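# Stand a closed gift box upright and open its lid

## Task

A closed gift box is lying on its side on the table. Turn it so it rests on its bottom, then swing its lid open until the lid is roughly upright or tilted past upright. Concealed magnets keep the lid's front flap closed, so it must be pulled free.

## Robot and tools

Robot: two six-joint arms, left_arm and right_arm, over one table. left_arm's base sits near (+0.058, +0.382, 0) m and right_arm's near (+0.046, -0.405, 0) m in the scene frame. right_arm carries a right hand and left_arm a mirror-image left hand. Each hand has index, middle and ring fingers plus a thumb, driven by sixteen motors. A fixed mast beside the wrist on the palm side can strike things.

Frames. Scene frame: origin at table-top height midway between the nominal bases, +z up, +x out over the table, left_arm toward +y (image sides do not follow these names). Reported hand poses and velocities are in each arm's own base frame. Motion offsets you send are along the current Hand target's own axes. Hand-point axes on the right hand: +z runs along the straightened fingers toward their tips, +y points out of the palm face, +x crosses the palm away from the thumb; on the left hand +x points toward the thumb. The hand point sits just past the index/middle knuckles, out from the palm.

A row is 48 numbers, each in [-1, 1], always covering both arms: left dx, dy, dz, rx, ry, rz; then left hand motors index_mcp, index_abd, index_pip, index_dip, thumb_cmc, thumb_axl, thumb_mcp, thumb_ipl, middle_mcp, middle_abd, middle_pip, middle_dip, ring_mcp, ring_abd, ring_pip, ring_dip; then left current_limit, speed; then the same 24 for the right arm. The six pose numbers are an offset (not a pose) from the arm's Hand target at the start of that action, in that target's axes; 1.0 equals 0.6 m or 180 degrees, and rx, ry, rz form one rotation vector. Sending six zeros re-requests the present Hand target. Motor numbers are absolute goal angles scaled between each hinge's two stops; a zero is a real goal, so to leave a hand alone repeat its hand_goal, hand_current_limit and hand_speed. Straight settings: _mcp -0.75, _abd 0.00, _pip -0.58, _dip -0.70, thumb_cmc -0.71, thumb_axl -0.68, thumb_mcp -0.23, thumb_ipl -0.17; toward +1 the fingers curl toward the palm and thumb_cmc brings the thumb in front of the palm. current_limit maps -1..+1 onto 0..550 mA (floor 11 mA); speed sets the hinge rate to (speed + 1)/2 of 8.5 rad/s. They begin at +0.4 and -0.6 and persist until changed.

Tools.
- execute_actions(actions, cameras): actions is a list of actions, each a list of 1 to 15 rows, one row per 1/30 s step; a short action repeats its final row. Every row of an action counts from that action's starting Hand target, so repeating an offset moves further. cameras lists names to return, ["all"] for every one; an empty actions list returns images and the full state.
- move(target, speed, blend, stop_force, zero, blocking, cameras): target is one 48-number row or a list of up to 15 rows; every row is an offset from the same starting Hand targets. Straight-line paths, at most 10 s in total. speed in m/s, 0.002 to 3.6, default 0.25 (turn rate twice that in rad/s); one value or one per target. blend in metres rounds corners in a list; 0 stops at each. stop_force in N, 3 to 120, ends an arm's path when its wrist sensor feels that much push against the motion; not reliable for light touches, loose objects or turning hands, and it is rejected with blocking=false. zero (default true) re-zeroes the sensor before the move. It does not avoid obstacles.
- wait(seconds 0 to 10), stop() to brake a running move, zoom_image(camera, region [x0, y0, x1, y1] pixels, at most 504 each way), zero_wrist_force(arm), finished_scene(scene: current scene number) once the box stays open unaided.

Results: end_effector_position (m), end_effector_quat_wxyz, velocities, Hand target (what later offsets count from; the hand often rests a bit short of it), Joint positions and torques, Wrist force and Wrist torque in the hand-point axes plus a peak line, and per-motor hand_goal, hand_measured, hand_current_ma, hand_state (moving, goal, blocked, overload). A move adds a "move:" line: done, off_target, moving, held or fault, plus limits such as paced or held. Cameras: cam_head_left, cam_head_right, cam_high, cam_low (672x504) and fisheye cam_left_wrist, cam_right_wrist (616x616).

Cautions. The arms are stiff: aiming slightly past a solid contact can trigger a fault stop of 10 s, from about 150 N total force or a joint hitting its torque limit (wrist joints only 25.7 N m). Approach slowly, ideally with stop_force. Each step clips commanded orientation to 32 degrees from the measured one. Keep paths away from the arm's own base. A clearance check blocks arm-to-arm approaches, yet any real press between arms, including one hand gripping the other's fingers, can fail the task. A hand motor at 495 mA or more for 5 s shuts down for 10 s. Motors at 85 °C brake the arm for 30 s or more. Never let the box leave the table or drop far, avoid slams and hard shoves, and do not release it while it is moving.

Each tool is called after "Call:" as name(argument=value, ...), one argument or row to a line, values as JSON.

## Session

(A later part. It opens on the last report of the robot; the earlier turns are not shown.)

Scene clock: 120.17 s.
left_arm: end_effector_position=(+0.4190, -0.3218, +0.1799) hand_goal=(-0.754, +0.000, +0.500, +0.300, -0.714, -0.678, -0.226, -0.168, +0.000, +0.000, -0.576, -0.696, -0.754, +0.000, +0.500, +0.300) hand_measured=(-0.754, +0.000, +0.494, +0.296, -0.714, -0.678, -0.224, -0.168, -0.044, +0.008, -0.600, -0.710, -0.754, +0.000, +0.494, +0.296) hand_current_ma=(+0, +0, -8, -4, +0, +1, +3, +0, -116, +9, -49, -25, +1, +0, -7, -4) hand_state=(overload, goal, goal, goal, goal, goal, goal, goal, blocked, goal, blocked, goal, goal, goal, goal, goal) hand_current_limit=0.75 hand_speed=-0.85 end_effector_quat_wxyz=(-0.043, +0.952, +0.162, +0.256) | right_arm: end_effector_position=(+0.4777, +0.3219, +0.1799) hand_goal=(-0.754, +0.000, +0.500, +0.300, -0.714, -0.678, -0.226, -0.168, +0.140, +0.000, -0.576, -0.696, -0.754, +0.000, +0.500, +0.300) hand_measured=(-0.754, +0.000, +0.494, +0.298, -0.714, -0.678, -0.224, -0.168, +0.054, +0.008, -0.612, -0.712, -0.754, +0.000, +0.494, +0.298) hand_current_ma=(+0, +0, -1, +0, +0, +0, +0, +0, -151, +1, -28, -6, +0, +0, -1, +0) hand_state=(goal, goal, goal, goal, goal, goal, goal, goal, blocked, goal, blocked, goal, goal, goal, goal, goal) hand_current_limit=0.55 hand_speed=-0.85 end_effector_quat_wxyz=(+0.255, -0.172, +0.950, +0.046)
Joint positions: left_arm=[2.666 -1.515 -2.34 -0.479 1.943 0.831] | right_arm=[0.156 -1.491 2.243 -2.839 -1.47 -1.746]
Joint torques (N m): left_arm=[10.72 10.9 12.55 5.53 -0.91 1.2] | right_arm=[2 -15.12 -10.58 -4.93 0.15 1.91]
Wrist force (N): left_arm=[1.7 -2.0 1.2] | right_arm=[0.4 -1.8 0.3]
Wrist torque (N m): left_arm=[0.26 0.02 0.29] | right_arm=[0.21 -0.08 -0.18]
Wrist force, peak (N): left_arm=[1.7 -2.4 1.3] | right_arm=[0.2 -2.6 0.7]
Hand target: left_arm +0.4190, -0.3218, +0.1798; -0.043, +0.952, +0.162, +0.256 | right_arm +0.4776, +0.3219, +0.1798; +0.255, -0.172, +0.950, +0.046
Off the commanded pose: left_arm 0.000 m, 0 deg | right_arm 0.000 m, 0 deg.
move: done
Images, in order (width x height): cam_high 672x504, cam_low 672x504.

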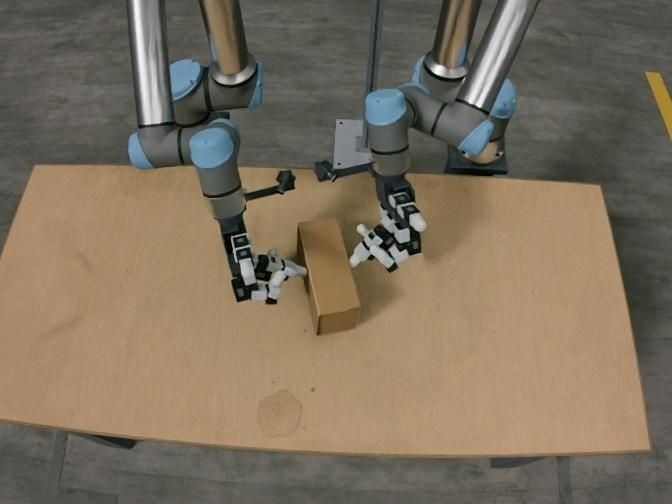

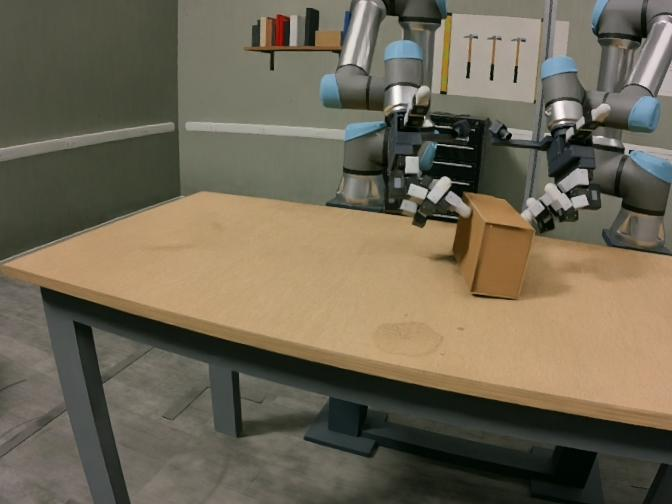

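Call:
move(
  target=[-0.0167,0,0.0289,0,0,0,-0.754,0,0.5,0.3,-0.714,-0.678,-0.226,-0.168,0,0,-0.576,-0.696,-0.754,0,0.5,0.3,0.75,-0.85,0.0167,0,0.0289,0,0,0,-0.754,0,0.5,0.3,-0.714,-0.678,-0.226,-0.168,0.14,0,-0.576,-0.696,-0.754,0,0.5,0.3,0.55,-0.85],
  speed=0.03,
  cameras=["cam_low"],
)

Call:
zoom_image(
  camera="cam_low",
  region=[400, 140, 600, 340],
)

Scene clock: 124.30 s.
left_arm: end_effector_position=(+0.4191, -0.3218, +0.1599) hand_goal=(-0.754, +0.000, +0.500, +0.300, -0.714, -0.678, -0.226, -0.168, +0.000, +0.000, -0.576, -0.696, -0.754, +0.000, +0.500, +0.300) hand_measured=(-0.754, +0.000, +0.494, +0.296, -0.714, -0.678, -0.224, -0.168, -0.034, -0.160, -0.576, -0.672, -0.754, +0.000, +0.494, +0.296) hand_current_ma=(+0, +0, -8, -4, +0, +1, +3, +0, -81, -481, +1, +47, +1, +0, -7, -4) hand_state=(overload, goal, goal, goal, goal, goal, goal, goal, blocked, blocked, goal, blocked, goal, goal, goal, goal) hand_current_limit=0.75 hand_speed=-0.85 end_effector_quat_wxyz=(-0.043, +0.952, +0.162, +0.256) | right_arm: end_effector_position=(+0.4777, +0.3219, +0.1598) hand_goal=(-0.754, +0.000, +0.500, +0.300, -0.714, -0.678, -0.226, -0.168, +0.140, +0.000, -0.576, -0.696, -0.754, +0.000, +0.500, +0.300) hand_measured=(-0.754, +0.000, +0.494, +0.298, -0.714, -0.678, -0.224, -0.168, +0.066, -0.124, -0.626, -0.694, -0.754, +0.000, +0.494, +0.298) hand_current_ma=(+0, +0, -1, +0, +0, +0, +0, +0, -113, -208, -49, +0, +0, +0, -1, +0) hand_state=(goal, goal, goal, goal, goal, goal, goal, goal, blocked, blocked, blocked, goal, goal, goal, goal, goal) hand_current_limit=0.55 hand_speed=-0.85 end_effector_quat_wxyz=(+0.255, -0.172, +0.950, +0.046)
Joint positions: left_arm=[2.666 -1.56 -2.366 -0.407 1.943 0.831] | right_arm=[0.157 -1.448 2.266 -2.905 -1.47 -1.746]
Joint torques (N m): left_arm=[6.26 2.99 11.38 4.81 -4.94 2.09] | right_arm=[9.62 -6.98 -2.69 -1.57 7.16 -0.37]
Wrist force (N): left_arm=[5.2 -30.0 -17.7] | right_arm=[-2.4 -32.2 -14.2]
Wrist torque (N m): left_arm=[0.78 0.04 0.40] | right_arm=[0.26 -0.10 -0.33]
Wrist force, peak (N): left_arm=[5.4 -31.1 -18.1] | right_arm=[-2.7 -33.3 -15.0]
Hand target: left_arm +0.4191, -0.3218, +0.1598; -0.043, +0.952, +0.162, +0.256 | right_arm +0.4777, +0.3219, +0.1598; +0.255, -0.172, +0.950, +0.046
Off the commanded pose: left_arm 0.000 m, 0 deg | right_arm 0.000 m, 0 deg.
move: done
Images, in order (width x height): cam_low 672x504.

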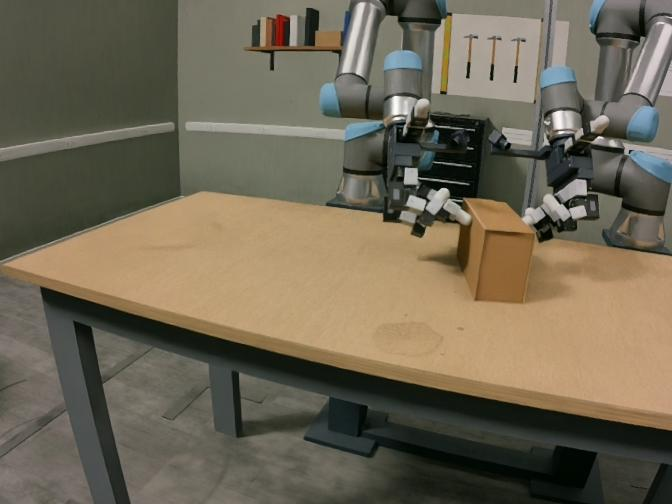

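Scaled by 2.520 from the camera's 672x504 image, which has a finer 960x720 frame.

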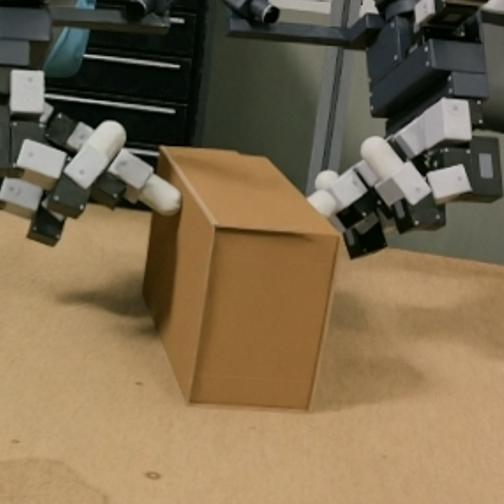

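Call:
move(
  target=[
    [0.006,0,-0.0104,0,0,0,-0.754,0,0.5,0.3,-0.714,-0.678,-0.226,-0.168,0,0,-0.576,-0.696,-0.754,0,0.5,0.3,0.75,-0.85,-0.006,0,-0.0104,0,0,0,-0.754,0,0.5,0.3,-0.714,-0.678,-0.226,-0.168,0.14,0,-0.576,-0.696,-0.754,0,0.5,0.3,0.55,-0.85],
    [0.006,0,-0.0104,0,0,0,-0.754,0,0.5,0.3,-0.714,-0.678,-0.226,-0.168,-0.5,0,-0.576,-0.696,-0.754,0,0.5,0.3,0.75,-0.7,-0.006,0,-0.0104,0,0,0,-0.754,0,0.5,0.3,-0.714,-0.678,-0.226,-0.168,-0.5,0,-0.576,-0.696,-0.754,0,0.5,0.3,0.55,-0.7],
    [0.1,-0.12,-0.173,0,0,0,-0.754,0,-0.576,-0.696,-0.714,-0.678,-0.226,-0.168,-1,0,-0.576,-0.696,-1,0,-0.576,-0.696,0.4,-0.4,-0.1,-0.12,-0.173,0,0,0,-1,0,-0.576,-0.696,-0.714,-0.678,-0.226,-0.168,-1,0,-0.576,-0.696,-1,0,-0.576,-0.696,0.4,-0.4],
  ],
  speed=0.1,
  cameras=["cam_high","cam_low"],
)

Call:
zoom_image(
  camera="cam_high",
  region=[270, 200, 390, 350],
)

Scene clock: 134.87 s.
left_arm: end_effector_position=(+0.3952, -0.2538, +0.2797) hand_goal=(-0.754, +0.000, -0.576, -0.696, -0.714, -0.678, -0.226, -0.168, -1.000, +0.000, -0.576, -0.696, -1.000, +0.000, -0.576, -0.696) hand_measured=(-0.754, +0.000, -0.572, -0.692, -0.714, -0.678, -0.224, -0.168, -0.992, +0.000, -0.578, -0.700, -0.994, +0.000, -0.572, -0.692) hand_current_ma=(+0, +0, +3, +3, +0, +1, +3, +0, +11, +0, -1, -3, +7, +0, +4, +3) hand_state=(overload, goal, goal, goal, goal, goal, goal, goal, goal, goal, goal, goal, goal, goal, goal, goal) hand_current_limit=0.40 hand_speed=-0.40 end_effector_quat_wxyz=(-0.043, +0.952, +0.162, +0.256) | right_arm: end_effector_position=(+0.5028, +0.2545, +0.2797) hand_goal=(-1.000, +0.000, -0.576, -0.696, -0.714, -0.678, -0.226, -0.168, -1.000, +0.000, -0.576, -0.696, -1.000, +0.000, -0.576, -0.696) hand_measured=(-0.996, +0.000, -0.572, -0.694, -0.714, -0.678, -0.224, -0.168, -0.992, +0.000, -0.578, -0.698, -0.996, +0.000, -0.572, -0.694) hand_current_ma=(+1, +0, +1, +0, +0, +0, +0, +0, +2, +0, +0, +0, +1, +0, +1, +0) hand_state=(goal, goal, goal, goal, goal, goal, goal, goal, goal, goal, goal, goal, goal, goal, goal, goal) hand_current_limit=0.40 hand_speed=-0.40 end_effector_quat_wxyz=(+0.255, -0.172, +0.950, +0.046)
Joint positions: left_arm=[2.828 -1.171 -2.305 -0.805 1.879 0.989] | right_arm=[-0.014 -1.661 2.098 -2.502 -1.388 -1.896]
Joint torques (N m): left_arm=[13.18 13.76 31 2 -1.5 1.39] | right_arm=[-10.41 -30.56 -30.04 -1.88 1.87 -1.57]
Wrist force (N): left_arm=[1.8 -0.3 0.1] | right_arm=[-0.2 0.5 0.3]
Wrist torque (N m): left_arm=[0.03 0.01 0.02] | right_arm=[-0.04 -0.10 0.00]
Wrist force, peak (N): left_arm=[5.3 -30.3 -17.7] | right_arm=[-2.5 -32.8 -14.7]
Hand target: left_arm +0.3952, -0.2538, +0.2797; -0.043, +0.952, +0.162, +0.256 | right_arm +0.5028, +0.2545, +0.2797; +0.255, -0.172, +0.950, +0.046
Off the commanded pose: left_arm 0.000 m, 0 deg | right_arm 0.000 m, 0 deg.
move: done
Images, in order (width x height): cam_high 672x504, cam_low 672x504.

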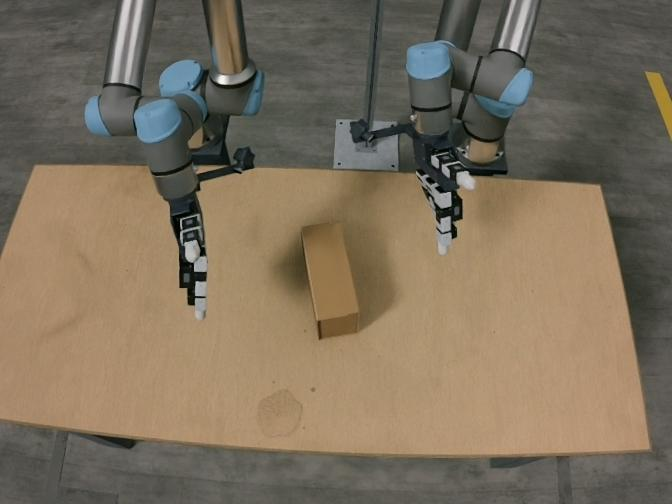

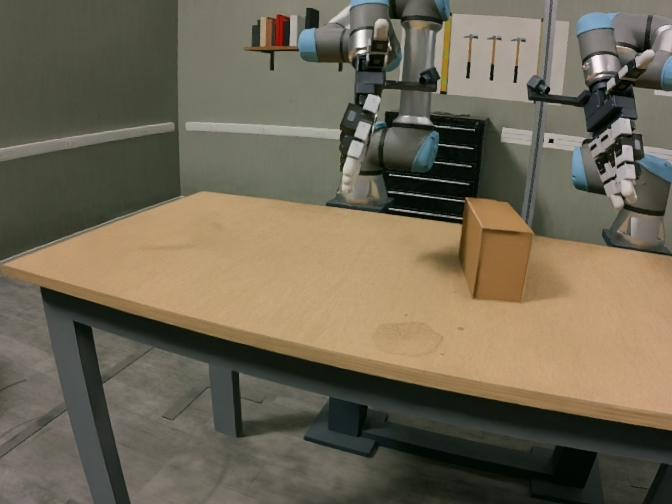

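Scaled by 3.360 from the camera's 672x504 image, which has a finer 960x720 frame.

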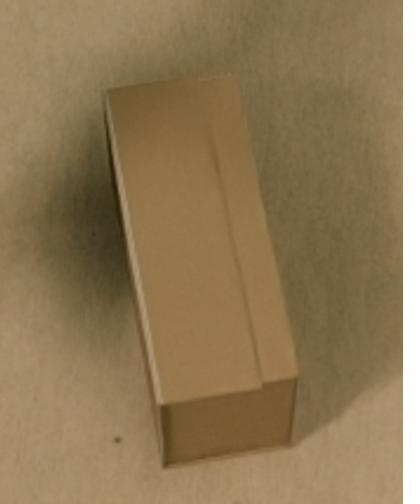

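Call:
move(
  target=[
    [0.251,0.081,0.048,-0.1073,-0.171,0.0099,-0.754,0,0.5,0.3,-0.714,-0.678,-0.226,-0.168,-1,0,-0.576,-0.696,-1,0,-0.576,-0.696,0.4,-0.4,0.1165,0.1327,-0.164,-0.0878,0.1593,0.0621,-1,0,-0.576,-0.696,0.571,-0.678,-0.226,-0.168,-1,0,-0.576,-0.696,-1,0,0.5,0.3,0.4,-0.4],
    [0.1718,0.3422,0.0024,-0.1073,-0.171,0.0099,-0.754,0,0.5,0.3,-0.714,-0.678,-0.226,-0.168,-1,0,-0.576,-0.696,-1,0,-0.576,-0.696,0.4,-0.4,0.019,0.455,-0.108,-0.0878,0.1593,0.0621,-1,0,-0.576,-0.696,0.571,-0.678,-0.226,-0.168,-1,0,-0.576,-0.696,-1,0,0.5,0.3,0.4,-0.4],
  ],
  speed=[0.25,0.12],
  blend=[0.02,0],
  cameras=["cam_high","cam_low"],
)

Call:
zoom_image(
  camera="cam_low",
  region=[400, 110, 600, 310],
)

Call:
zoom_image(
  camera="cam_high",
  region=[260, 180, 400, 350],
)

Scene clock: 175.40 s.
left_arm: end_effector_position=(+0.5479, -0.4179, +0.3301) hand_goal=(-0.754, +0.000, +0.500, +0.300, -0.714, -0.678, -0.226, -0.168, -1.000, +0.000, -0.576, -0.696, -1.000, +0.000, -0.576, -0.696) hand_measured=(-0.838, +0.000, +0.494, +0.296, -0.714, -0.678, -0.224, -0.168, -0.996, +0.000, -0.578, -0.700, -0.996, +0.000, -0.574, -0.692) hand_current_ma=(+0, +0, -9, -3, +0, +1, +3, +0, +4, +0, -1, -3, +5, +0, +3, +3) hand_state=(overload, goal, goal, goal, goal, goal, goal, goal, goal, goal, goal, goal, goal, goal, goal, goal) hand_current_limit=0.40 hand_speed=-0.40 end_effector_quat_wxyz=(+0.155, +0.982, +0.108, +0.018) | right_arm: end_effector_position=(+0.3675, +0.4952, +0.3301) hand_goal=(-1.000, +0.000, -0.576, -0.696, +0.570, -0.678, -0.226, -0.168, -1.000, +0.000, -0.576, -0.696, -1.000, +0.000, +0.500, +0.300) hand_measured=(-0.996, +0.000, -0.572, -0.694, +0.570, -0.678, -0.224, -0.168, -0.994, +0.000, -0.578, -0.698, -0.998, +0.000, +0.494, +0.298) hand_current_ma=(+1, +0, +0, +0, +0, +0, +0, +0, +1, +0, +0, +0, +0, +0, -1, +0) hand_state=(goal, goal, goal, goal, goal, goal, goal, goal, goal, goal, goal, goal, goal, goal, goal, goal) hand_current_limit=0.40 hand_speed=-0.40 end_effector_quat_wxyz=(-0.018, -0.119, +0.980, +0.155)
Joint positions: left_arm=[2.871 -1.723 -1.612 -1.225 1.295 1.06] | right_arm=[0.468 -1.547 1.733 -1.831 -1.265 -1.333]
Joint torques (N m): left_arm=[-15.5 25.7 30.45 4.43 2.06 -0.91] | right_arm=[8.94 -14.13 -28.96 -4.4 -1.95 1.85]
Wrist force (N): left_arm=[0.5 0.1 0.1] | right_arm=[0.1 0.8 -0.4]
Wrist torque (N m): left_arm=[-0.15 -0.08 0.14] | right_arm=[0.09 -0.11 -0.13]
Wrist force, peak (N): left_arm=[2.1 -0.5 0.1] | right_arm=[-0.1 1.6 -0.2]
Hand target: left_arm +0.5479, -0.4180, +0.3301; +0.155, +0.982, +0.108, +0.018 | right_arm +0.3675, +0.4953, +0.3301; -0.018, -0.119, +0.981, +0.155
Off the commanded pose: left_arm 0.000 m, 0 deg | right_arm 0.000 m, 0 deg.
move: done
Images, in order (width x height): cam_high 672x504, cam_low 672x504.

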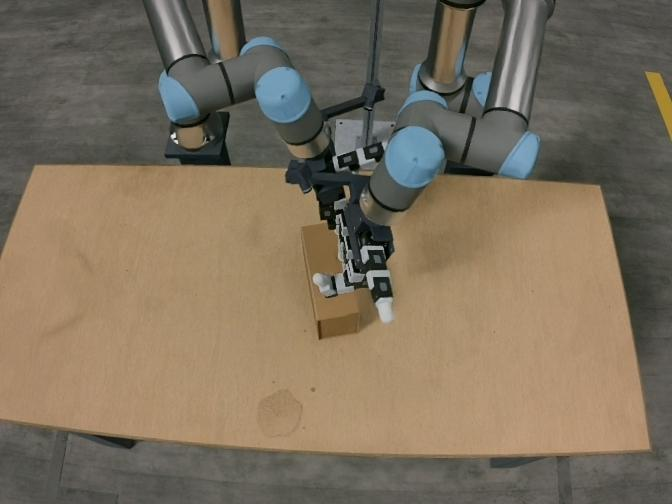

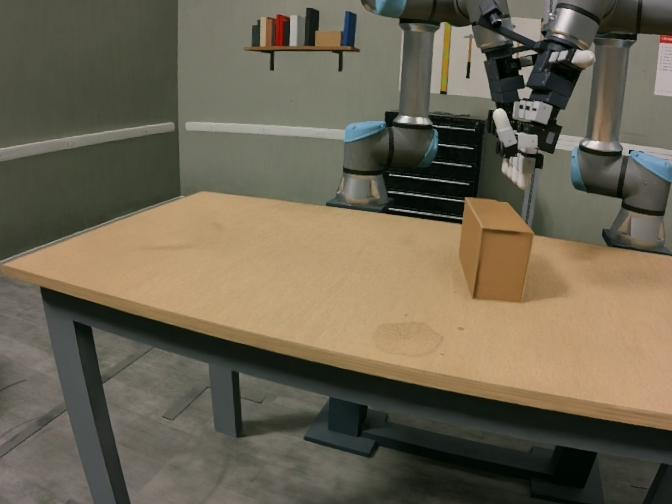

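Scaled by 2.520 from the camera's 672x504 image, which has a finer 960x720 frame.

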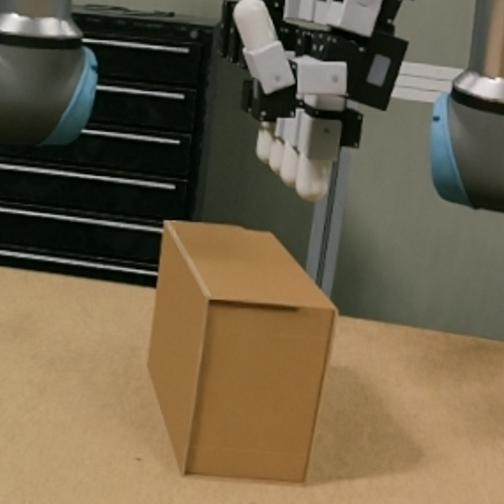

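Scaled by 2.965 from the camera's 672x504 image, which has a finer 960x720 frame.

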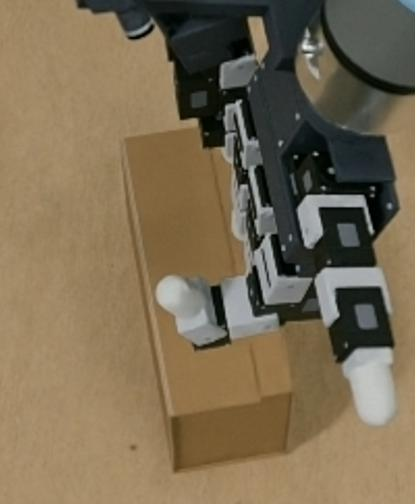

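Call:
move(
  target=[0,-0.0206,0.0634,0,0,0,-0.754,0,0.5,0.3,-0.714,-0.678,-0.226,-0.168,-1,0,-0.576,-0.696,-1,0,-0.576,-0.696,0.75,-0.4,0,-0.0206,0.0634,0,0,0,-1,0,-0.576,-0.696,0.571,-0.678,-0.226,-0.168,-1,0,-0.576,-0.696,-1,0,0.5,0.3,0.75,-0.4],
  speed=0.1,
  cameras=["cam_high","cam_low","cam_left_wrist","cam_right_wrist"],
)

Call:
zoom_image(
  camera="cam_low",
  region=[440, 130, 560, 250],
)

Call:
zoom_image(
  camera="cam_left_wrist",
  region=[200, 50, 500, 350],
)

Call:
zoom_image(
  camera="cam_right_wrist",
  region=[120, 50, 420, 350],
)

Scene clock: 181.77 s.
left_arm: end_effector_position=(+0.5479, -0.4180, +0.2902) hand_goal=(-0.754, +0.000, +0.500, +0.300, -0.714, -0.678, -0.226, -0.168, -1.000, +0.000, -0.576, -0.696, -1.000, +0.000, -0.576, -0.696) hand_measured=(-0.854, +0.000, +0.494, +0.296, -0.714, -0.678, -0.224, -0.168, -0.996, +0.000, -0.578, -0.700, -0.996, +0.000, -0.574, -0.692) hand_current_ma=(+0, +0, -8, -3, +0, +1, +3, +0, +4, +0, -1, -3, +5, +0, +3, +3) hand_state=(overload, goal, goal, goal, goal, goal, goal, goal, goal, goal, goal, goal, goal, goal, goal, goal) hand_current_limit=0.75 hand_speed=-0.40 end_effector_quat_wxyz=(+0.155, +0.982, +0.108, +0.018) | right_arm: end_effector_position=(+0.3675, +0.4953, +0.2901) hand_goal=(-1.000, +0.000, -0.576, -0.696, +0.570, -0.678, -0.226, -0.168, -1.000, +0.000, -0.576, -0.696, -1.000, +0.000, +0.500, +0.300) hand_measured=(-0.996, +0.000, -0.572, -0.694, +0.570, -0.678, -0.224, -0.168, -0.994, +0.000, -0.578, -0.698, -0.998, +0.000, +0.494, +0.298) hand_current_ma=(+1, +0, +0, +0, +0, +0, +0, +0, +1, +0, +0, +0, +0, +0, -1, +0) hand_state=(goal, goal, goal, goal, goal, goal, goal, goal, goal, goal, goal, goal, goal, goal, goal, goal) hand_current_limit=0.75 hand_speed=-0.40 end_effector_quat_wxyz=(-0.018, -0.119, +0.981, +0.155)
Joint positions: left_arm=[2.871 -1.746 -1.69 -1.124 1.295 1.06] | right_arm=[0.468 -1.524 1.814 -1.935 -1.265 -1.332]
Joint torques (N m): left_arm=[-2.13 25.43 14.31 4.6 -2.47 -1.12] | right_arm=[-2.62 -16.83 -14.94 -4.39 3.32 1.73]
Wrist force (N): left_arm=[0.5 0.0 -0.1] | right_arm=[0.1 0.6 -0.4]
Wrist torque (N m): left_arm=[-0.15 -0.04 0.15] | right_arm=[0.05 -0.10 -0.11]
Wrist force, peak (N): left_arm=[0.5 0.5 -0.9] | right_arm=[-0.4 1.0 -1.0]
Hand target: left_arm +0.5479, -0.4180, +0.2901; +0.155, +0.982, +0.108, +0.018 | right_arm +0.3675, +0.4953, +0.2901; -0.018, -0.119, +0.981, +0.155
Off the commanded pose: left_arm 0.000 m, 0 deg | right_arm 0.000 m, 0 deg.
move: done
camera_calibration:
cam_left_wrist: T_world_to_cam=[[-0.875147, 0.40093, -0.270873, 0.703833], [0.209732, 0.818822, 0.534362, 0.0166536], [0.436039, 0.410835, -0.800678, 0.292439], [0, 0, 0, 1]] pos_world=[0.48495, -0.415968, 0.415899]
cam_right_wrist: T_world_to_cam=[[0.588454, 0.792668, 0.159373, -0.614651], [0.614161, -0.566421, 0.549522, -0.157023], [0.52586, -0.225487, -0.820138, 0.279269], [0, 0, 0, 1]] pos_world=[0.311275, 0.461245, 0.413285]
Images, in order (width x height): cam_high 672x504, cam_low 672x504, cam_left_wrist 616x616, cam_right_wrist 616x616.

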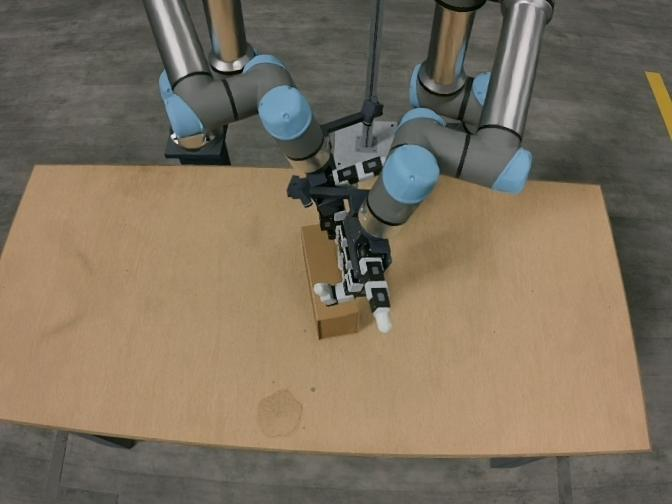

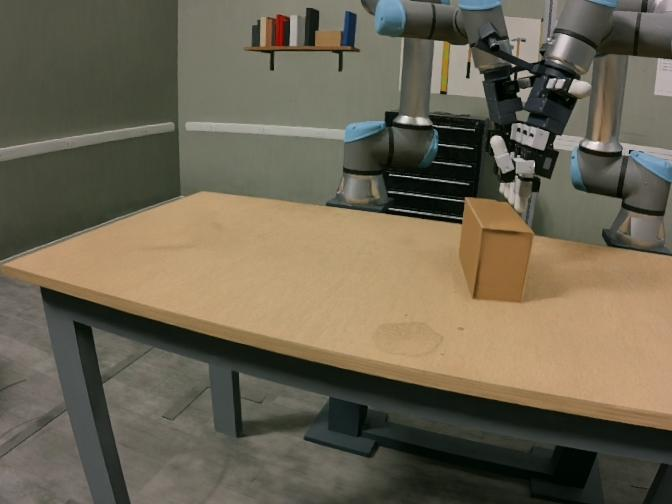

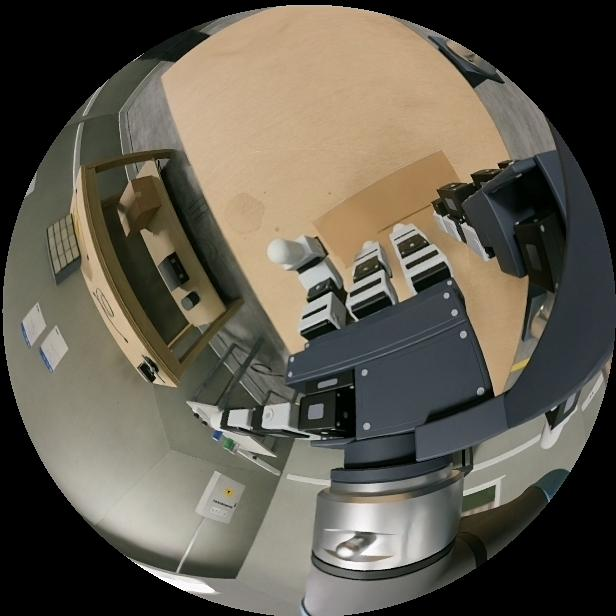

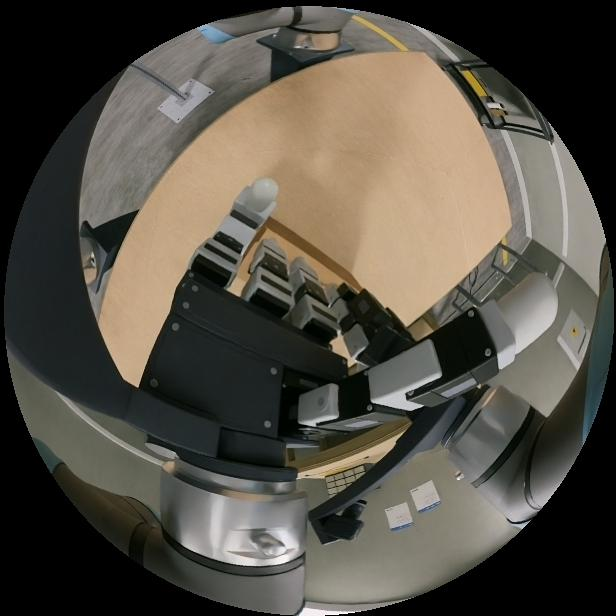

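Scaled by 4.200 from the camera's 672x504 image, which has a finer 960x720 frame.

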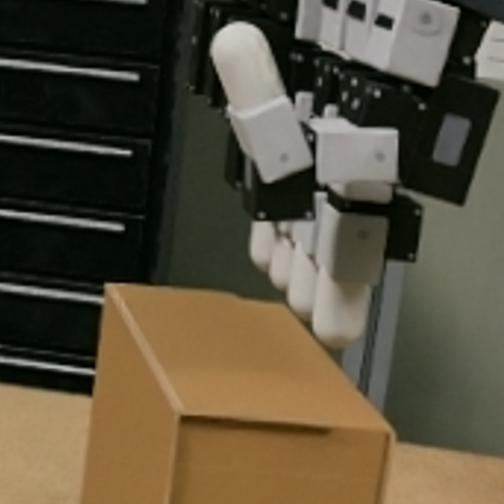

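Scaled by 1.680 from the camera's 616x616 image, which has a finer 880x880 frame.

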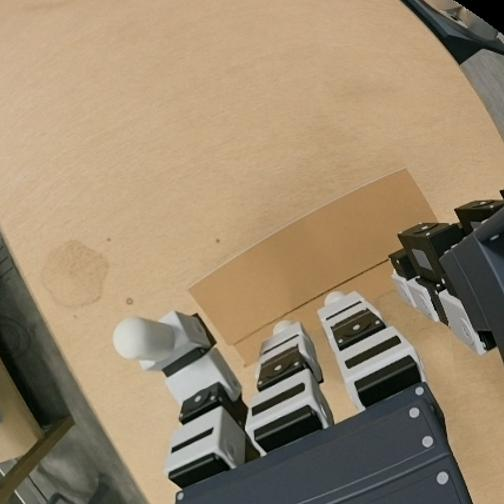

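Scaled by 1.680 from the camera's 616x616 image, which has a finer 880x880 frame.

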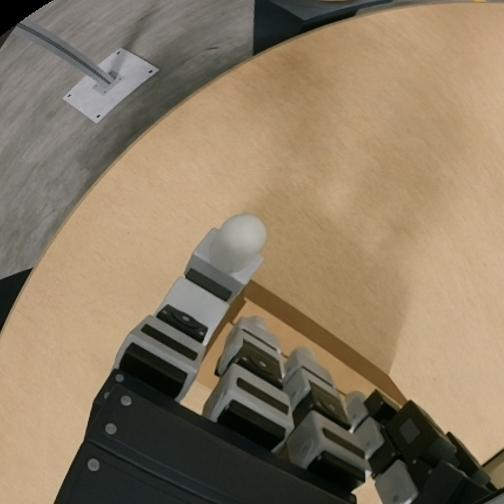

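Call:
move(
  target=[0,-0.0155,0.0476,0,0,0,-0.754,0,0.5,0.3,-0.714,-0.678,-0.226,-0.168,-1,0,-0.576,-0.696,-1,0,-0.576,-0.696,0.75,-0.4,0,-0.0155,0.0476,0,0,0,-1,0,-0.576,-0.696,0.571,-0.678,-0.226,-0.168,-1,0,-0.576,-0.696,-1,0,0.5,0.3,0.75,-0.4],
  speed=0.015,
  stop_force=3,
  cameras=["cam_low"],
)

Call:
zoom_image(
  camera="cam_low",
  region=[440, 130, 560, 250],
)

Scene clock: 191.23 s.
left_arm: end_effector_position=(+0.5479, -0.4180, +0.2706) hand_goal=(-0.754, +0.000, +0.500, +0.300, -0.714, -0.678, -0.226, -0.168, -1.000, +0.000, -0.576, -0.696, -1.000, +0.000, -0.576, -0.696) hand_measured=(-0.854, +0.000, +0.494, +0.296, -0.714, -0.678, -0.224, -0.168, -0.996, +0.000, -0.578, -0.698, -0.996, +0.000, -0.574, -0.692) hand_current_ma=(+0, +0, -8, -3, +0, +1, +3, +0, +3, +0, -1, -2, +4, +0, +2, +3) hand_state=(overload, goal, goal, goal, goal, goal, goal, goal, goal, goal, goal, goal, goal, goal, goal, goal) hand_current_limit=0.75 hand_speed=-0.40 end_effector_quat_wxyz=(+0.155, +0.982, +0.108, +0.017) | right_arm: end_effector_position=(+0.3676, +0.4953, +0.2727) hand_goal=(-1.000, +0.000, -0.576, -0.696, +0.570, -0.678, -0.226, -0.168, -1.000, +0.000, -0.576, -0.696, -1.000, +0.000, +0.500, +0.300) hand_measured=(-0.996, +0.000, -0.574, -0.694, +0.570, -0.678, -0.224, -0.168, -0.996, +0.000, -0.578, -0.698, -0.998, +0.000, +0.494, +0.298) hand_current_ma=(+0, +0, +0, +0, +0, +0, +0, +0, +1, +0, +0, +0, +0, +0, -1, +0) hand_state=(goal, goal, goal, goal, goal, goal, goal, goal, goal, goal, goal, goal, goal, goal, goal, goal) hand_current_limit=0.75 hand_speed=-0.40 end_effector_quat_wxyz=(-0.018, -0.119, +0.981, +0.155)
Joint positions: left_arm=[2.871 -1.761 -1.725 -1.075 1.295 1.06] | right_arm=[0.468 -1.511 1.847 -1.981 -1.265 -1.333]
Joint torques (N m): left_arm=[11.36 39.76 29.56 1.25 0.68 1.12] | right_arm=[-8.19 -34.31 -28.94 -0.83 1.97 0.17]
Wrist force (N): left_arm=[1.0 0.8 -2.3] | right_arm=[-0.2 1.9 -2.3]
Wrist torque (N m): left_arm=[-0.01 -0.15 0.19] | right_arm=[0.24 -0.12 -0.14]
Wrist force, peak (N): left_arm=[0.4 3.8 -12.7] | right_arm=[0.1 4.8 -12.2]
Hand target: left_arm +0.5479, -0.4180, +0.2706; +0.155, +0.982, +0.108, +0.018 (not the last commanded pose) | right_arm +0.3676, +0.4953, +0.2727; -0.018, -0.119, +0.981, +0.155 (not the last commanded pose)
Off the commanded pose: left_arm 0.011 m, 0 deg | right_arm 0.013 m, 0 deg.
move: contact (left_arm, right_arm)
Images, in order (width x height): cam_low 672x504.

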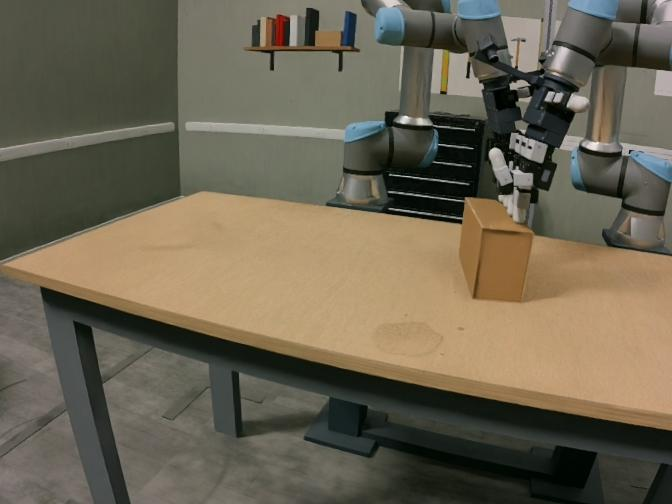

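Scaled by 4.200 from the camera's 672x504 image, which has a finer 960x720 frame.

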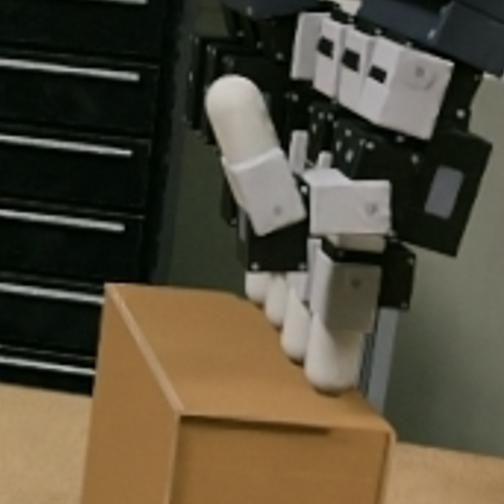

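Call:
move(
  target=[0,0,0,0,0,0,-0.754,0,0.5,0.3,-0.714,-0.678,-0.226,-0.168,-1,0,-0.576,-0.696,-1,0,-0.576,-0.696,0.75,-0.4,0,-0.0155,0.0476,0,0,0,-1,0,-0.576,-0.696,0.571,-0.678,-0.226,-0.168,-1,0,-0.576,-0.696,-1,0,0.5,0.3,0.75,-0.4],
  speed=0.006,
  stop_force=35,
)

Call:
move(
  target=[0,0.0317,0.0103,0,0,0,-0.754,0,0.5,0.3,-0.714,-0.678,-0.226,-0.168,-1,0,-0.576,-0.696,-1,0,-0.576,-0.696,0.75,-0.4,0,0,0,0,0,0,-1,0,-0.576,-0.696,0.571,-0.678,-0.226,-0.168,-1,0,-0.576,-0.696,-1,0,0.5,0.3,0.75,-0.4],
  speed=0.012,
  stop_force=30,
  cameras=["cam_low","cam_high"],
)

Call:
zoom_image(
  camera="cam_low",
  region=[440, 130, 560, 250],
)

Scene clock: 197.93 s.
left_arm: end_effector_position=(+0.5479, -0.4180, +0.2706) hand_goal=(-0.754, +0.000, +0.500, +0.300, -0.714, -0.678, -0.226, -0.168, -1.000, +0.000, -0.576, -0.696, -1.000, +0.000, -0.576, -0.696) hand_measured=(-0.854, +0.000, +0.494, +0.296, -0.714, -0.678, -0.224, -0.168, -0.996, +0.000, -0.578, -0.698, -0.996, +0.000, -0.574, -0.692) hand_current_ma=(+0, +0, -8, -3, +0, +1, +3, +0, +3, +0, -1, -2, +4, +0, +2, +3) hand_state=(overload, goal, goal, goal, goal, goal, goal, goal, goal, goal, goal, goal, goal, goal, goal, goal) hand_current_limit=0.75 hand_speed=-0.40 end_effector_quat_wxyz=(+0.155, +0.982, +0.108, +0.018) | right_arm: end_effector_position=(+0.3676, +0.4954, +0.2713) hand_goal=(-1.000, +0.000, -0.576, -0.696, +0.570, -0.678, -0.226, -0.168, -1.000, +0.000, -0.576, -0.696, -1.000, +0.000, +0.500, +0.300) hand_measured=(-0.998, +0.006, -0.574, -0.694, +0.570, -0.678, -0.224, -0.168, -0.998, +0.006, -0.578, -0.698, -0.998, +0.000, +0.494, +0.298) hand_current_ma=(+0, +1, +0, +0, +0, +0, +0, +0, +0, +1, +0, +0, +0, +0, -1, +0) hand_state=(goal, goal, goal, goal, goal, goal, goal, goal, goal, goal, goal, goal, goal, goal, goal, goal) hand_current_limit=0.75 hand_speed=-0.40 end_effector_quat_wxyz=(-0.018, -0.119, +0.980, +0.155)
Joint positions: left_arm=[2.871 -1.761 -1.725 -1.075 1.295 1.06] | right_arm=[0.468 -1.51 1.85 -1.985 -1.265 -1.333]
Joint torques (N m): left_arm=[9.12 38.98 28.88 1.96 2 0.8] | right_arm=[-8.43 -16.62 -11.98 3.32 -1.38 1.48]
Wrist force (N): left_arm=[1.0 0.7 -2.6] | right_arm=[0.4 14.2 -35.9]
Wrist torque (N m): left_arm=[0.02 -0.17 0.18] | right_arm=[3.30 -0.05 -0.02]
Wrist force, peak (N): left_arm=[1.1 1.1 -2.8] | right_arm=[0.3 16.4 -42.2]
Hand target: left_arm +0.5479, -0.4180, +0.2706; +0.155, +0.982, +0.108, +0.018 | right_arm +0.3676, +0.4954, +0.2714; -0.018, -0.119, +0.980, +0.155 (not the last commanded pose)
Off the commanded pose: left_arm 0.000 m, 0 deg | right_arm 0.029 m, 0 deg.
move: contact (right_arm)

Scene clock: 200.53 s.
left_arm: end_effector_position=(+0.5523, -0.4375, +0.2706) hand_goal=(-0.754, +0.000, +0.500, +0.300, -0.714, -0.678, -0.226, -0.168, -1.000, +0.000, -0.576, -0.696, -1.000, +0.000, -0.576, -0.696) hand_measured=(-0.854, +0.000, +0.494, +0.296, -0.714, -0.678, -0.224, -0.168, -1.000, +0.000, -0.604, -0.714, -1.000, +0.000, -0.602, -0.712) hand_current_ma=(+0, +0, -8, -3, +0, +1, +3, +0, +0, +0, -58, -33, +0, +0, -53, -30) hand_state=(overload, goal, goal, goal, goal, goal, goal, goal, goal, goal, blocked, goal, goal, goal, blocked, goal) hand_current_limit=0.75 hand_speed=-0.40 end_effector_quat_wxyz=(+0.155, +0.982, +0.108, +0.018) | right_arm: end_effector_position=(+0.3676, +0.4954, +0.2714) hand_goal=(-1.000, +0.000, -0.576, -0.696, +0.570, -0.678, -0.226, -0.168, -1.000, +0.000, -0.576, -0.696, -1.000, +0.000, +0.500, +0.300) hand_measured=(-0.998, +0.006, -0.574, -0.694, +0.570, -0.678, -0.224, -0.168, -0.998, +0.006, -0.578, -0.698, -0.998, +0.000, +0.494, +0.298) hand_current_ma=(+0, +1, +0, +0, +0, +0, +0, +0, +0, +1, +0, +0, +0, +0, -1, +0) hand_state=(goal, goal, goal, goal, goal, goal, goal, goal, goal, goal, goal, goal, goal, goal, goal, goal) hand_current_limit=0.75 hand_speed=-0.40 end_effector_quat_wxyz=(-0.018, -0.119, +0.980, +0.155)
Joint positions: left_arm=[2.84 -1.793 -1.687 -1.071 1.3 1.028] | right_arm=[0.468 -1.51 1.85 -1.985 -1.265 -1.333]
Joint torques (N m): left_arm=[-17.67 24.44 28.91 4.5 1.06 -1.28] | right_arm=[-9.53 -15.42 -11.63 1.86 -4.15 0.9]
Wrist force (N): left_arm=[0.8 -2.8 -6.5] | right_arm=[0.2 13.7 -35.8]
Wrist torque (N m): left_arm=[0.84 -0.28 0.35] | right_arm=[3.25 -0.03 -0.05]
Wrist force, peak (N): left_arm=[0.8 -3.3 -6.4] | right_arm=[0.4 14.3 -36.3]
Hand target: left_arm +0.5523, -0.4375, +0.2706; +0.155, +0.982, +0.108, +0.018 | right_arm +0.3676, +0.4954, +0.2714; -0.018, -0.119, +0.980, +0.155
Off the commanded pose: left_arm 0.000 m, 0 deg | right_arm 0.000 m, 0 deg.
move: done
Images, in order (width x height): cam_high 672x504, cam_low 672x504.

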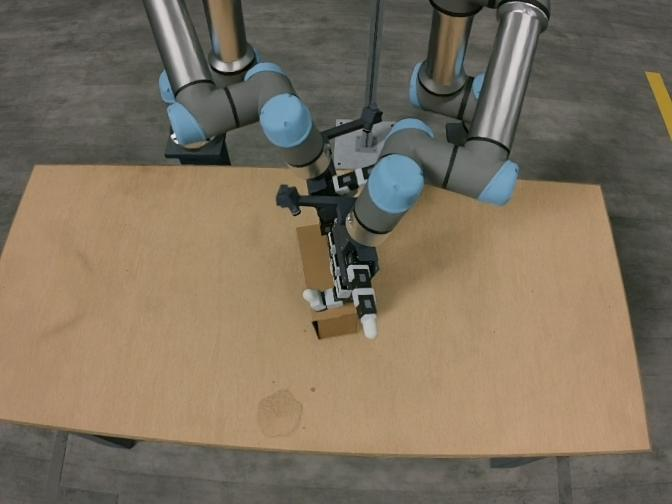

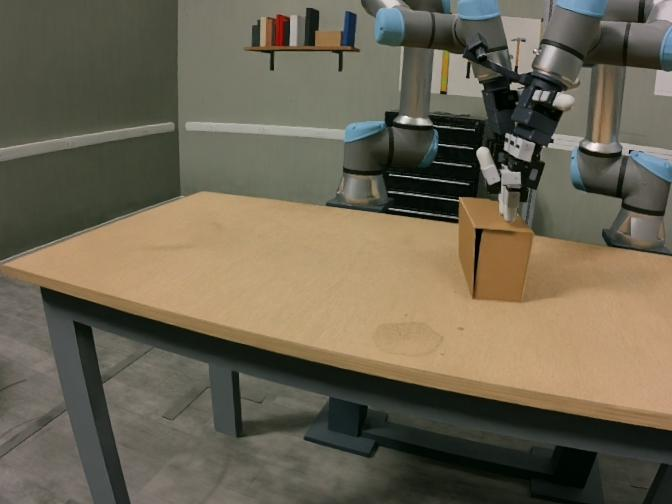

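Scaled by 4.200 from the camera's 672x504 image, which has a finer 960x720 frame.

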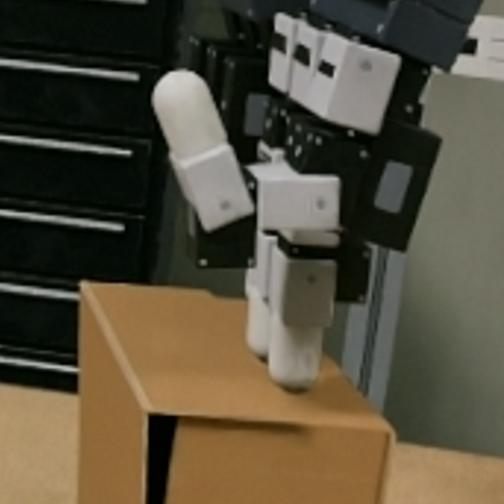

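Call:
move(
  target=[0,0.0872,0.0283,0,0,0,-0.754,0,0.5,0.3,-0.714,-0.678,-0.226,-0.168,-1,0,-0.576,-0.696,-1,0,-0.576,-0.696,0.75,-0.4,0,0,0,0,0,0,-1,0,-0.576,-0.696,0.571,-0.678,-0.226,-0.168,-1,0,-0.576,-0.696,-1,0,0.5,0.3,0.75,-0.4],
  speed=0.04,
  stop_force=20,
  cameras=["cam_low","cam_high"],
)

Call:
zoom_image(
  camera="cam_low",
  region=[400, 110, 570, 310],
)

Scene clock: 210.70 s.
left_arm: end_effector_position=(+0.5642, -0.4912, +0.2706) hand_goal=(-0.754, +0.000, +0.500, +0.300, -0.714, -0.678, -0.226, -0.168, -1.000, +0.000, -0.576, -0.696, -1.000, +0.000, -0.576, -0.696) hand_measured=(-0.858, +0.000, +0.494, +0.296, -0.714, -0.678, -0.224, -0.168, -1.000, -0.002, -0.642, -0.742, -1.000, -0.002, -0.640, -0.742) hand_current_ma=(+0, +0, -8, -3, -1, +1, +3, +0, -1, -2, -183, -117, -1, -1, -180, -111) hand_state=(overload, goal, goal, goal, goal, goal, goal, goal, goal, goal, blocked, blocked, goal, goal, blocked, blocked) hand_current_limit=0.75 hand_speed=-0.40 end_effector_quat_wxyz=(+0.155, +0.982, +0.108, +0.018) | right_arm: end_effector_position=(+0.3676, +0.4954, +0.2714) hand_goal=(-1.000, +0.000, -0.576, -0.696, +0.570, -0.678, -0.226, -0.168, -1.000, +0.000, -0.576, -0.696, -1.000, +0.000, +0.500, +0.300) hand_measured=(-0.994, +0.006, -0.574, -0.694, +0.570, -0.678, -0.224, -0.168, -0.996, +0.006, -0.576, -0.696, -0.998, +0.000, +0.494, +0.298) hand_current_ma=(+1, +1, +0, +0, +0, +0, +0, +0, +1, +1, +0, +0, +0, +0, -1, +0) hand_state=(goal, goal, goal, goal, goal, goal, goal, goal, goal, goal, goal, goal, goal, goal, goal, goal) hand_current_limit=0.75 hand_speed=-0.40 end_effector_quat_wxyz=(-0.018, -0.119, +0.980, +0.155)
Joint positions: left_arm=[2.76 -1.885 -1.574 -1.072 1.314 0.946] | right_arm=[0.468 -1.51 1.85 -1.985 -1.265 -1.333]
Joint torques (N m): left_arm=[-17.38 27.46 28.87 1.77 0.99 -1.21] | right_arm=[-9.16 -14.04 -12.25 1.93 -4.1 -0.09]
Wrist force (N): left_arm=[0.5 -3.4 -8.4] | right_arm=[0.6 15.0 -36.9]
Wrist torque (N m): left_arm=[1.26 -0.43 0.31] | right_arm=[3.32 -0.04 0.00]
Wrist force, peak (N): left_arm=[0.8 2.8 -41.6] | right_arm=[0.5 15.0 -37.1]
Hand target: left_arm +0.5642, -0.4912, +0.2706; +0.155, +0.982, +0.108, +0.018 | right_arm +0.3676, +0.4954, +0.2714; -0.018, -0.119, +0.980, +0.155
Off the commanded pose: left_arm 0.000 m, 0 deg | right_arm 0.000 m, 0 deg.
move: done
Images, in order (width x height): cam_high 672x504, cam_low 672x504.

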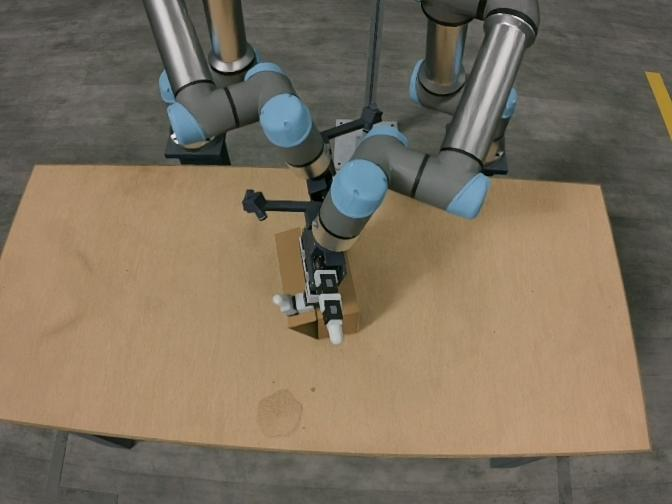

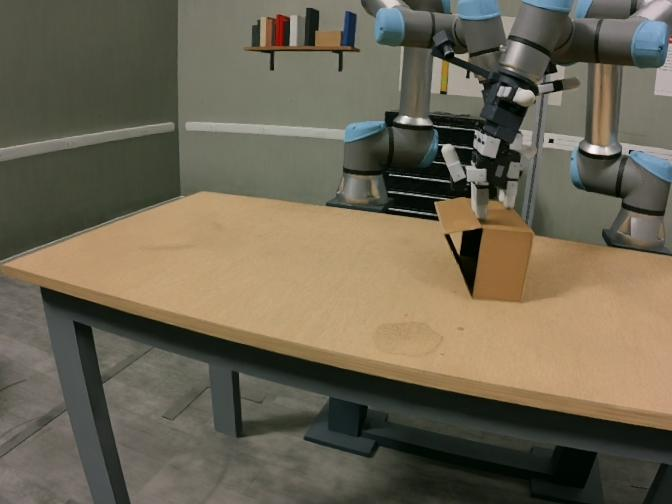

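Scaled by 2.520 from the camera's 672x504 image, which has a finer 960x720 frame.

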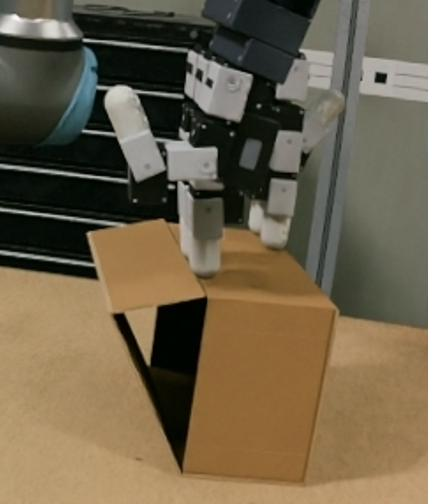

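Call:
move(
  target=[
    [0,0.0015,-0.0048,0,0,0,-0.754,0,0.5,0.3,-0.714,-0.678,-0.226,-0.168,-1,0,-0.576,-0.696,-1,0,-0.576,-0.696,0.75,-0.4,0,0,0,0,0,0,-1,0,-0.576,-0.696,0.571,-0.678,-0.226,-0.168,-1,0,-0.576,-0.696,-1,0,0.5,0.3,0.75,-0.4],
    [0,0.1268,0.0413,0,0,0,-0.754,0,0.5,0.3,-0.714,-0.678,-0.226,-0.168,-1,0,-0.576,-0.696,-1,0,-0.576,-0.696,0.75,-0.4,0,0,0,0,0,0,-1,0,-0.576,-0.696,0.571,-0.678,-0.226,-0.168,-1,0,-0.576,-0.696,-1,0,0.5,0.3,0.75,-0.4],
    [0,0.148,0.1136,0,0,0,-0.754,0,0.5,0.3,-0.714,-0.678,-0.226,-0.168,-1,0,-0.576,-0.696,-1,0,-0.576,-0.696,0.75,-0.4,0,0,0,0,0,0,-1,0,-0.576,-0.696,0.571,-0.678,-0.226,-0.168,-1,0,-0.576,-0.696,-1,0,0.5,0.3,0.75,-0.4],
  ],
  speed=0.06,
  cameras=["cam_low","cam_high"],
)

Call:
zoom_image(
  camera="cam_low",
  region=[400, 110, 570, 310],
)

Scene clock: 219.43 s.
left_arm: end_effector_position=(+0.5815, -0.5694, +0.2703) hand_goal=(-0.754, +0.000, +0.500, +0.300, -0.714, -0.678, -0.226, -0.168, -1.000, +0.000, -0.576, -0.696, -1.000, +0.000, -0.576, -0.696) hand_measured=(-0.862, +0.000, +0.494, +0.296, -0.714, -0.678, -0.224, -0.168, -1.000, -0.002, -0.578, -0.700, -1.000, -0.002, -0.578, -0.700) hand_current_ma=(+0, +0, -8, -3, -1, +1, +3, +0, +0, -2, -2, -3, +0, -1, -2, -3) hand_state=(overload, goal, goal, goal, goal, goal, goal, goal, goal, goal, goal, goal, goal, goal, goal, goal) hand_current_limit=0.75 hand_speed=-0.40 end_effector_quat_wxyz=(+0.155, +0.982, +0.108, +0.018) end_effector_velocity=(+0.000, +0.002, +0.003) end_effector_angular_velocity=(-0.001, -0.001, +0.000) | right_arm: end_effector_position=(+0.3676, +0.4954, +0.2714) hand_goal=(-1.000, +0.000, -0.576, -0.696, +0.570, -0.678, -0.226, -0.168, -1.000, +0.000, -0.576, -0.696, -1.000, +0.000, +0.500, +0.300) hand_measured=(-0.990, +0.006, -0.570, -0.692, +0.570, -0.678, -0.224, -0.168, -0.990, +0.006, -0.572, -0.694, -0.998, +0.000, +0.494, +0.298) hand_current_ma=(+3, +1, +1, +0, +0, +0, +0, +0, +3, +1, +1, +0, +0, +0, -1, +0) hand_state=(goal, goal, goal, goal, goal, goal, goal, goal, goal, goal, goal, goal, goal, goal, goal, goal) hand_current_limit=0.75 hand_speed=-0.40 end_effector_quat_wxyz=(-0.018, -0.119, +0.980, +0.155)
Joint positions: left_arm=[2.659 -2.028 -1.376 -1.101 1.333 0.844] | right_arm=[0.468 -1.51 1.85 -1.985 -1.265 -1.333]
Joint velocities: left_arm=[0.002 0.005 0 -0.003 0 0.002] | right_arm=[within noise]
Joint torques (N m): left_arm=[10.86 52.8 14.85 1.55 0.44 1.29] | right_arm=[-8.13 -5.42 -9.68 1.89 -4 -0.93]
Wrist force (N): left_arm=[1.5 0.4 -0.4] | right_arm=[0.4 15.5 -39.0]
Wrist torque (N m): left_arm=[-0.05 -0.18 0.19] | right_arm=[3.44 0.03 -0.02]
Wrist force, peak (N): left_arm=[0.3 -3.9 -8.6] | right_arm=[0.4 15.9 -39.4]
Hand target: left_arm +0.5816, -0.5691, +0.2704; +0.155, +0.982, +0.108, +0.017 (not the last commanded pose) | right_arm +0.3676, +0.4954, +0.2714; -0.018, -0.119, +0.980, +0.155
Off the commanded pose: left_arm 0.045 m, 0 deg | right_arm 0.000 m, 0 deg.
move: held (left_arm; a check stopped the path); path passed 2 of 3 targets; limits=held
pose unreachable (left arm): on one or more control steps of this call, first in action 0 (counted from 0), this arm could not follow its commanded pose, so it was not sent that pose on those steps. It may still have moved: this result reports where it is.
cause: moving toward the commanded pose would bring a part of the arm too close to another arm (a part of this arm just beyond joint 4 (wrist 1) and a part of the right arm just beyond its joint 5 (wrist 2), at the place that arm is still heading or pushing toward).
Images, in order (width x height): cam_high 672x504, cam_low 672x504.

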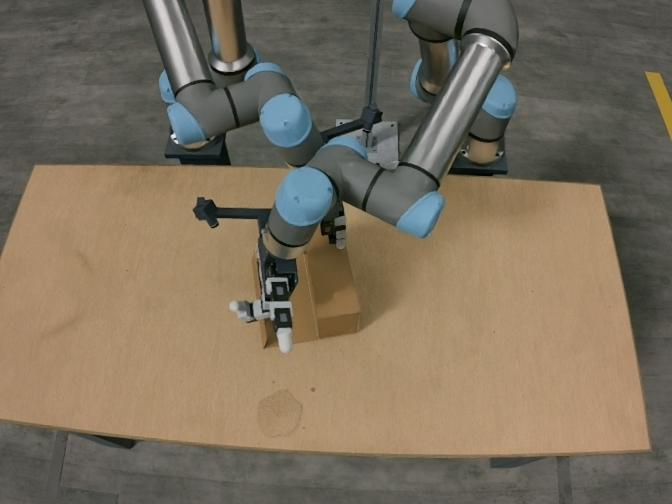

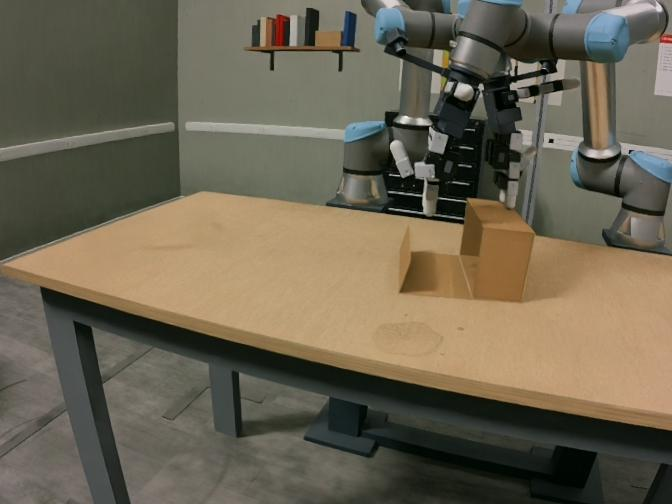

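Scaled by 2.520 from the camera's 672x504 image, which has a finer 960x720 frame.

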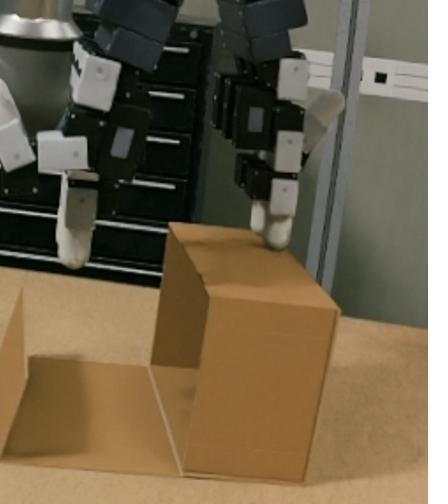

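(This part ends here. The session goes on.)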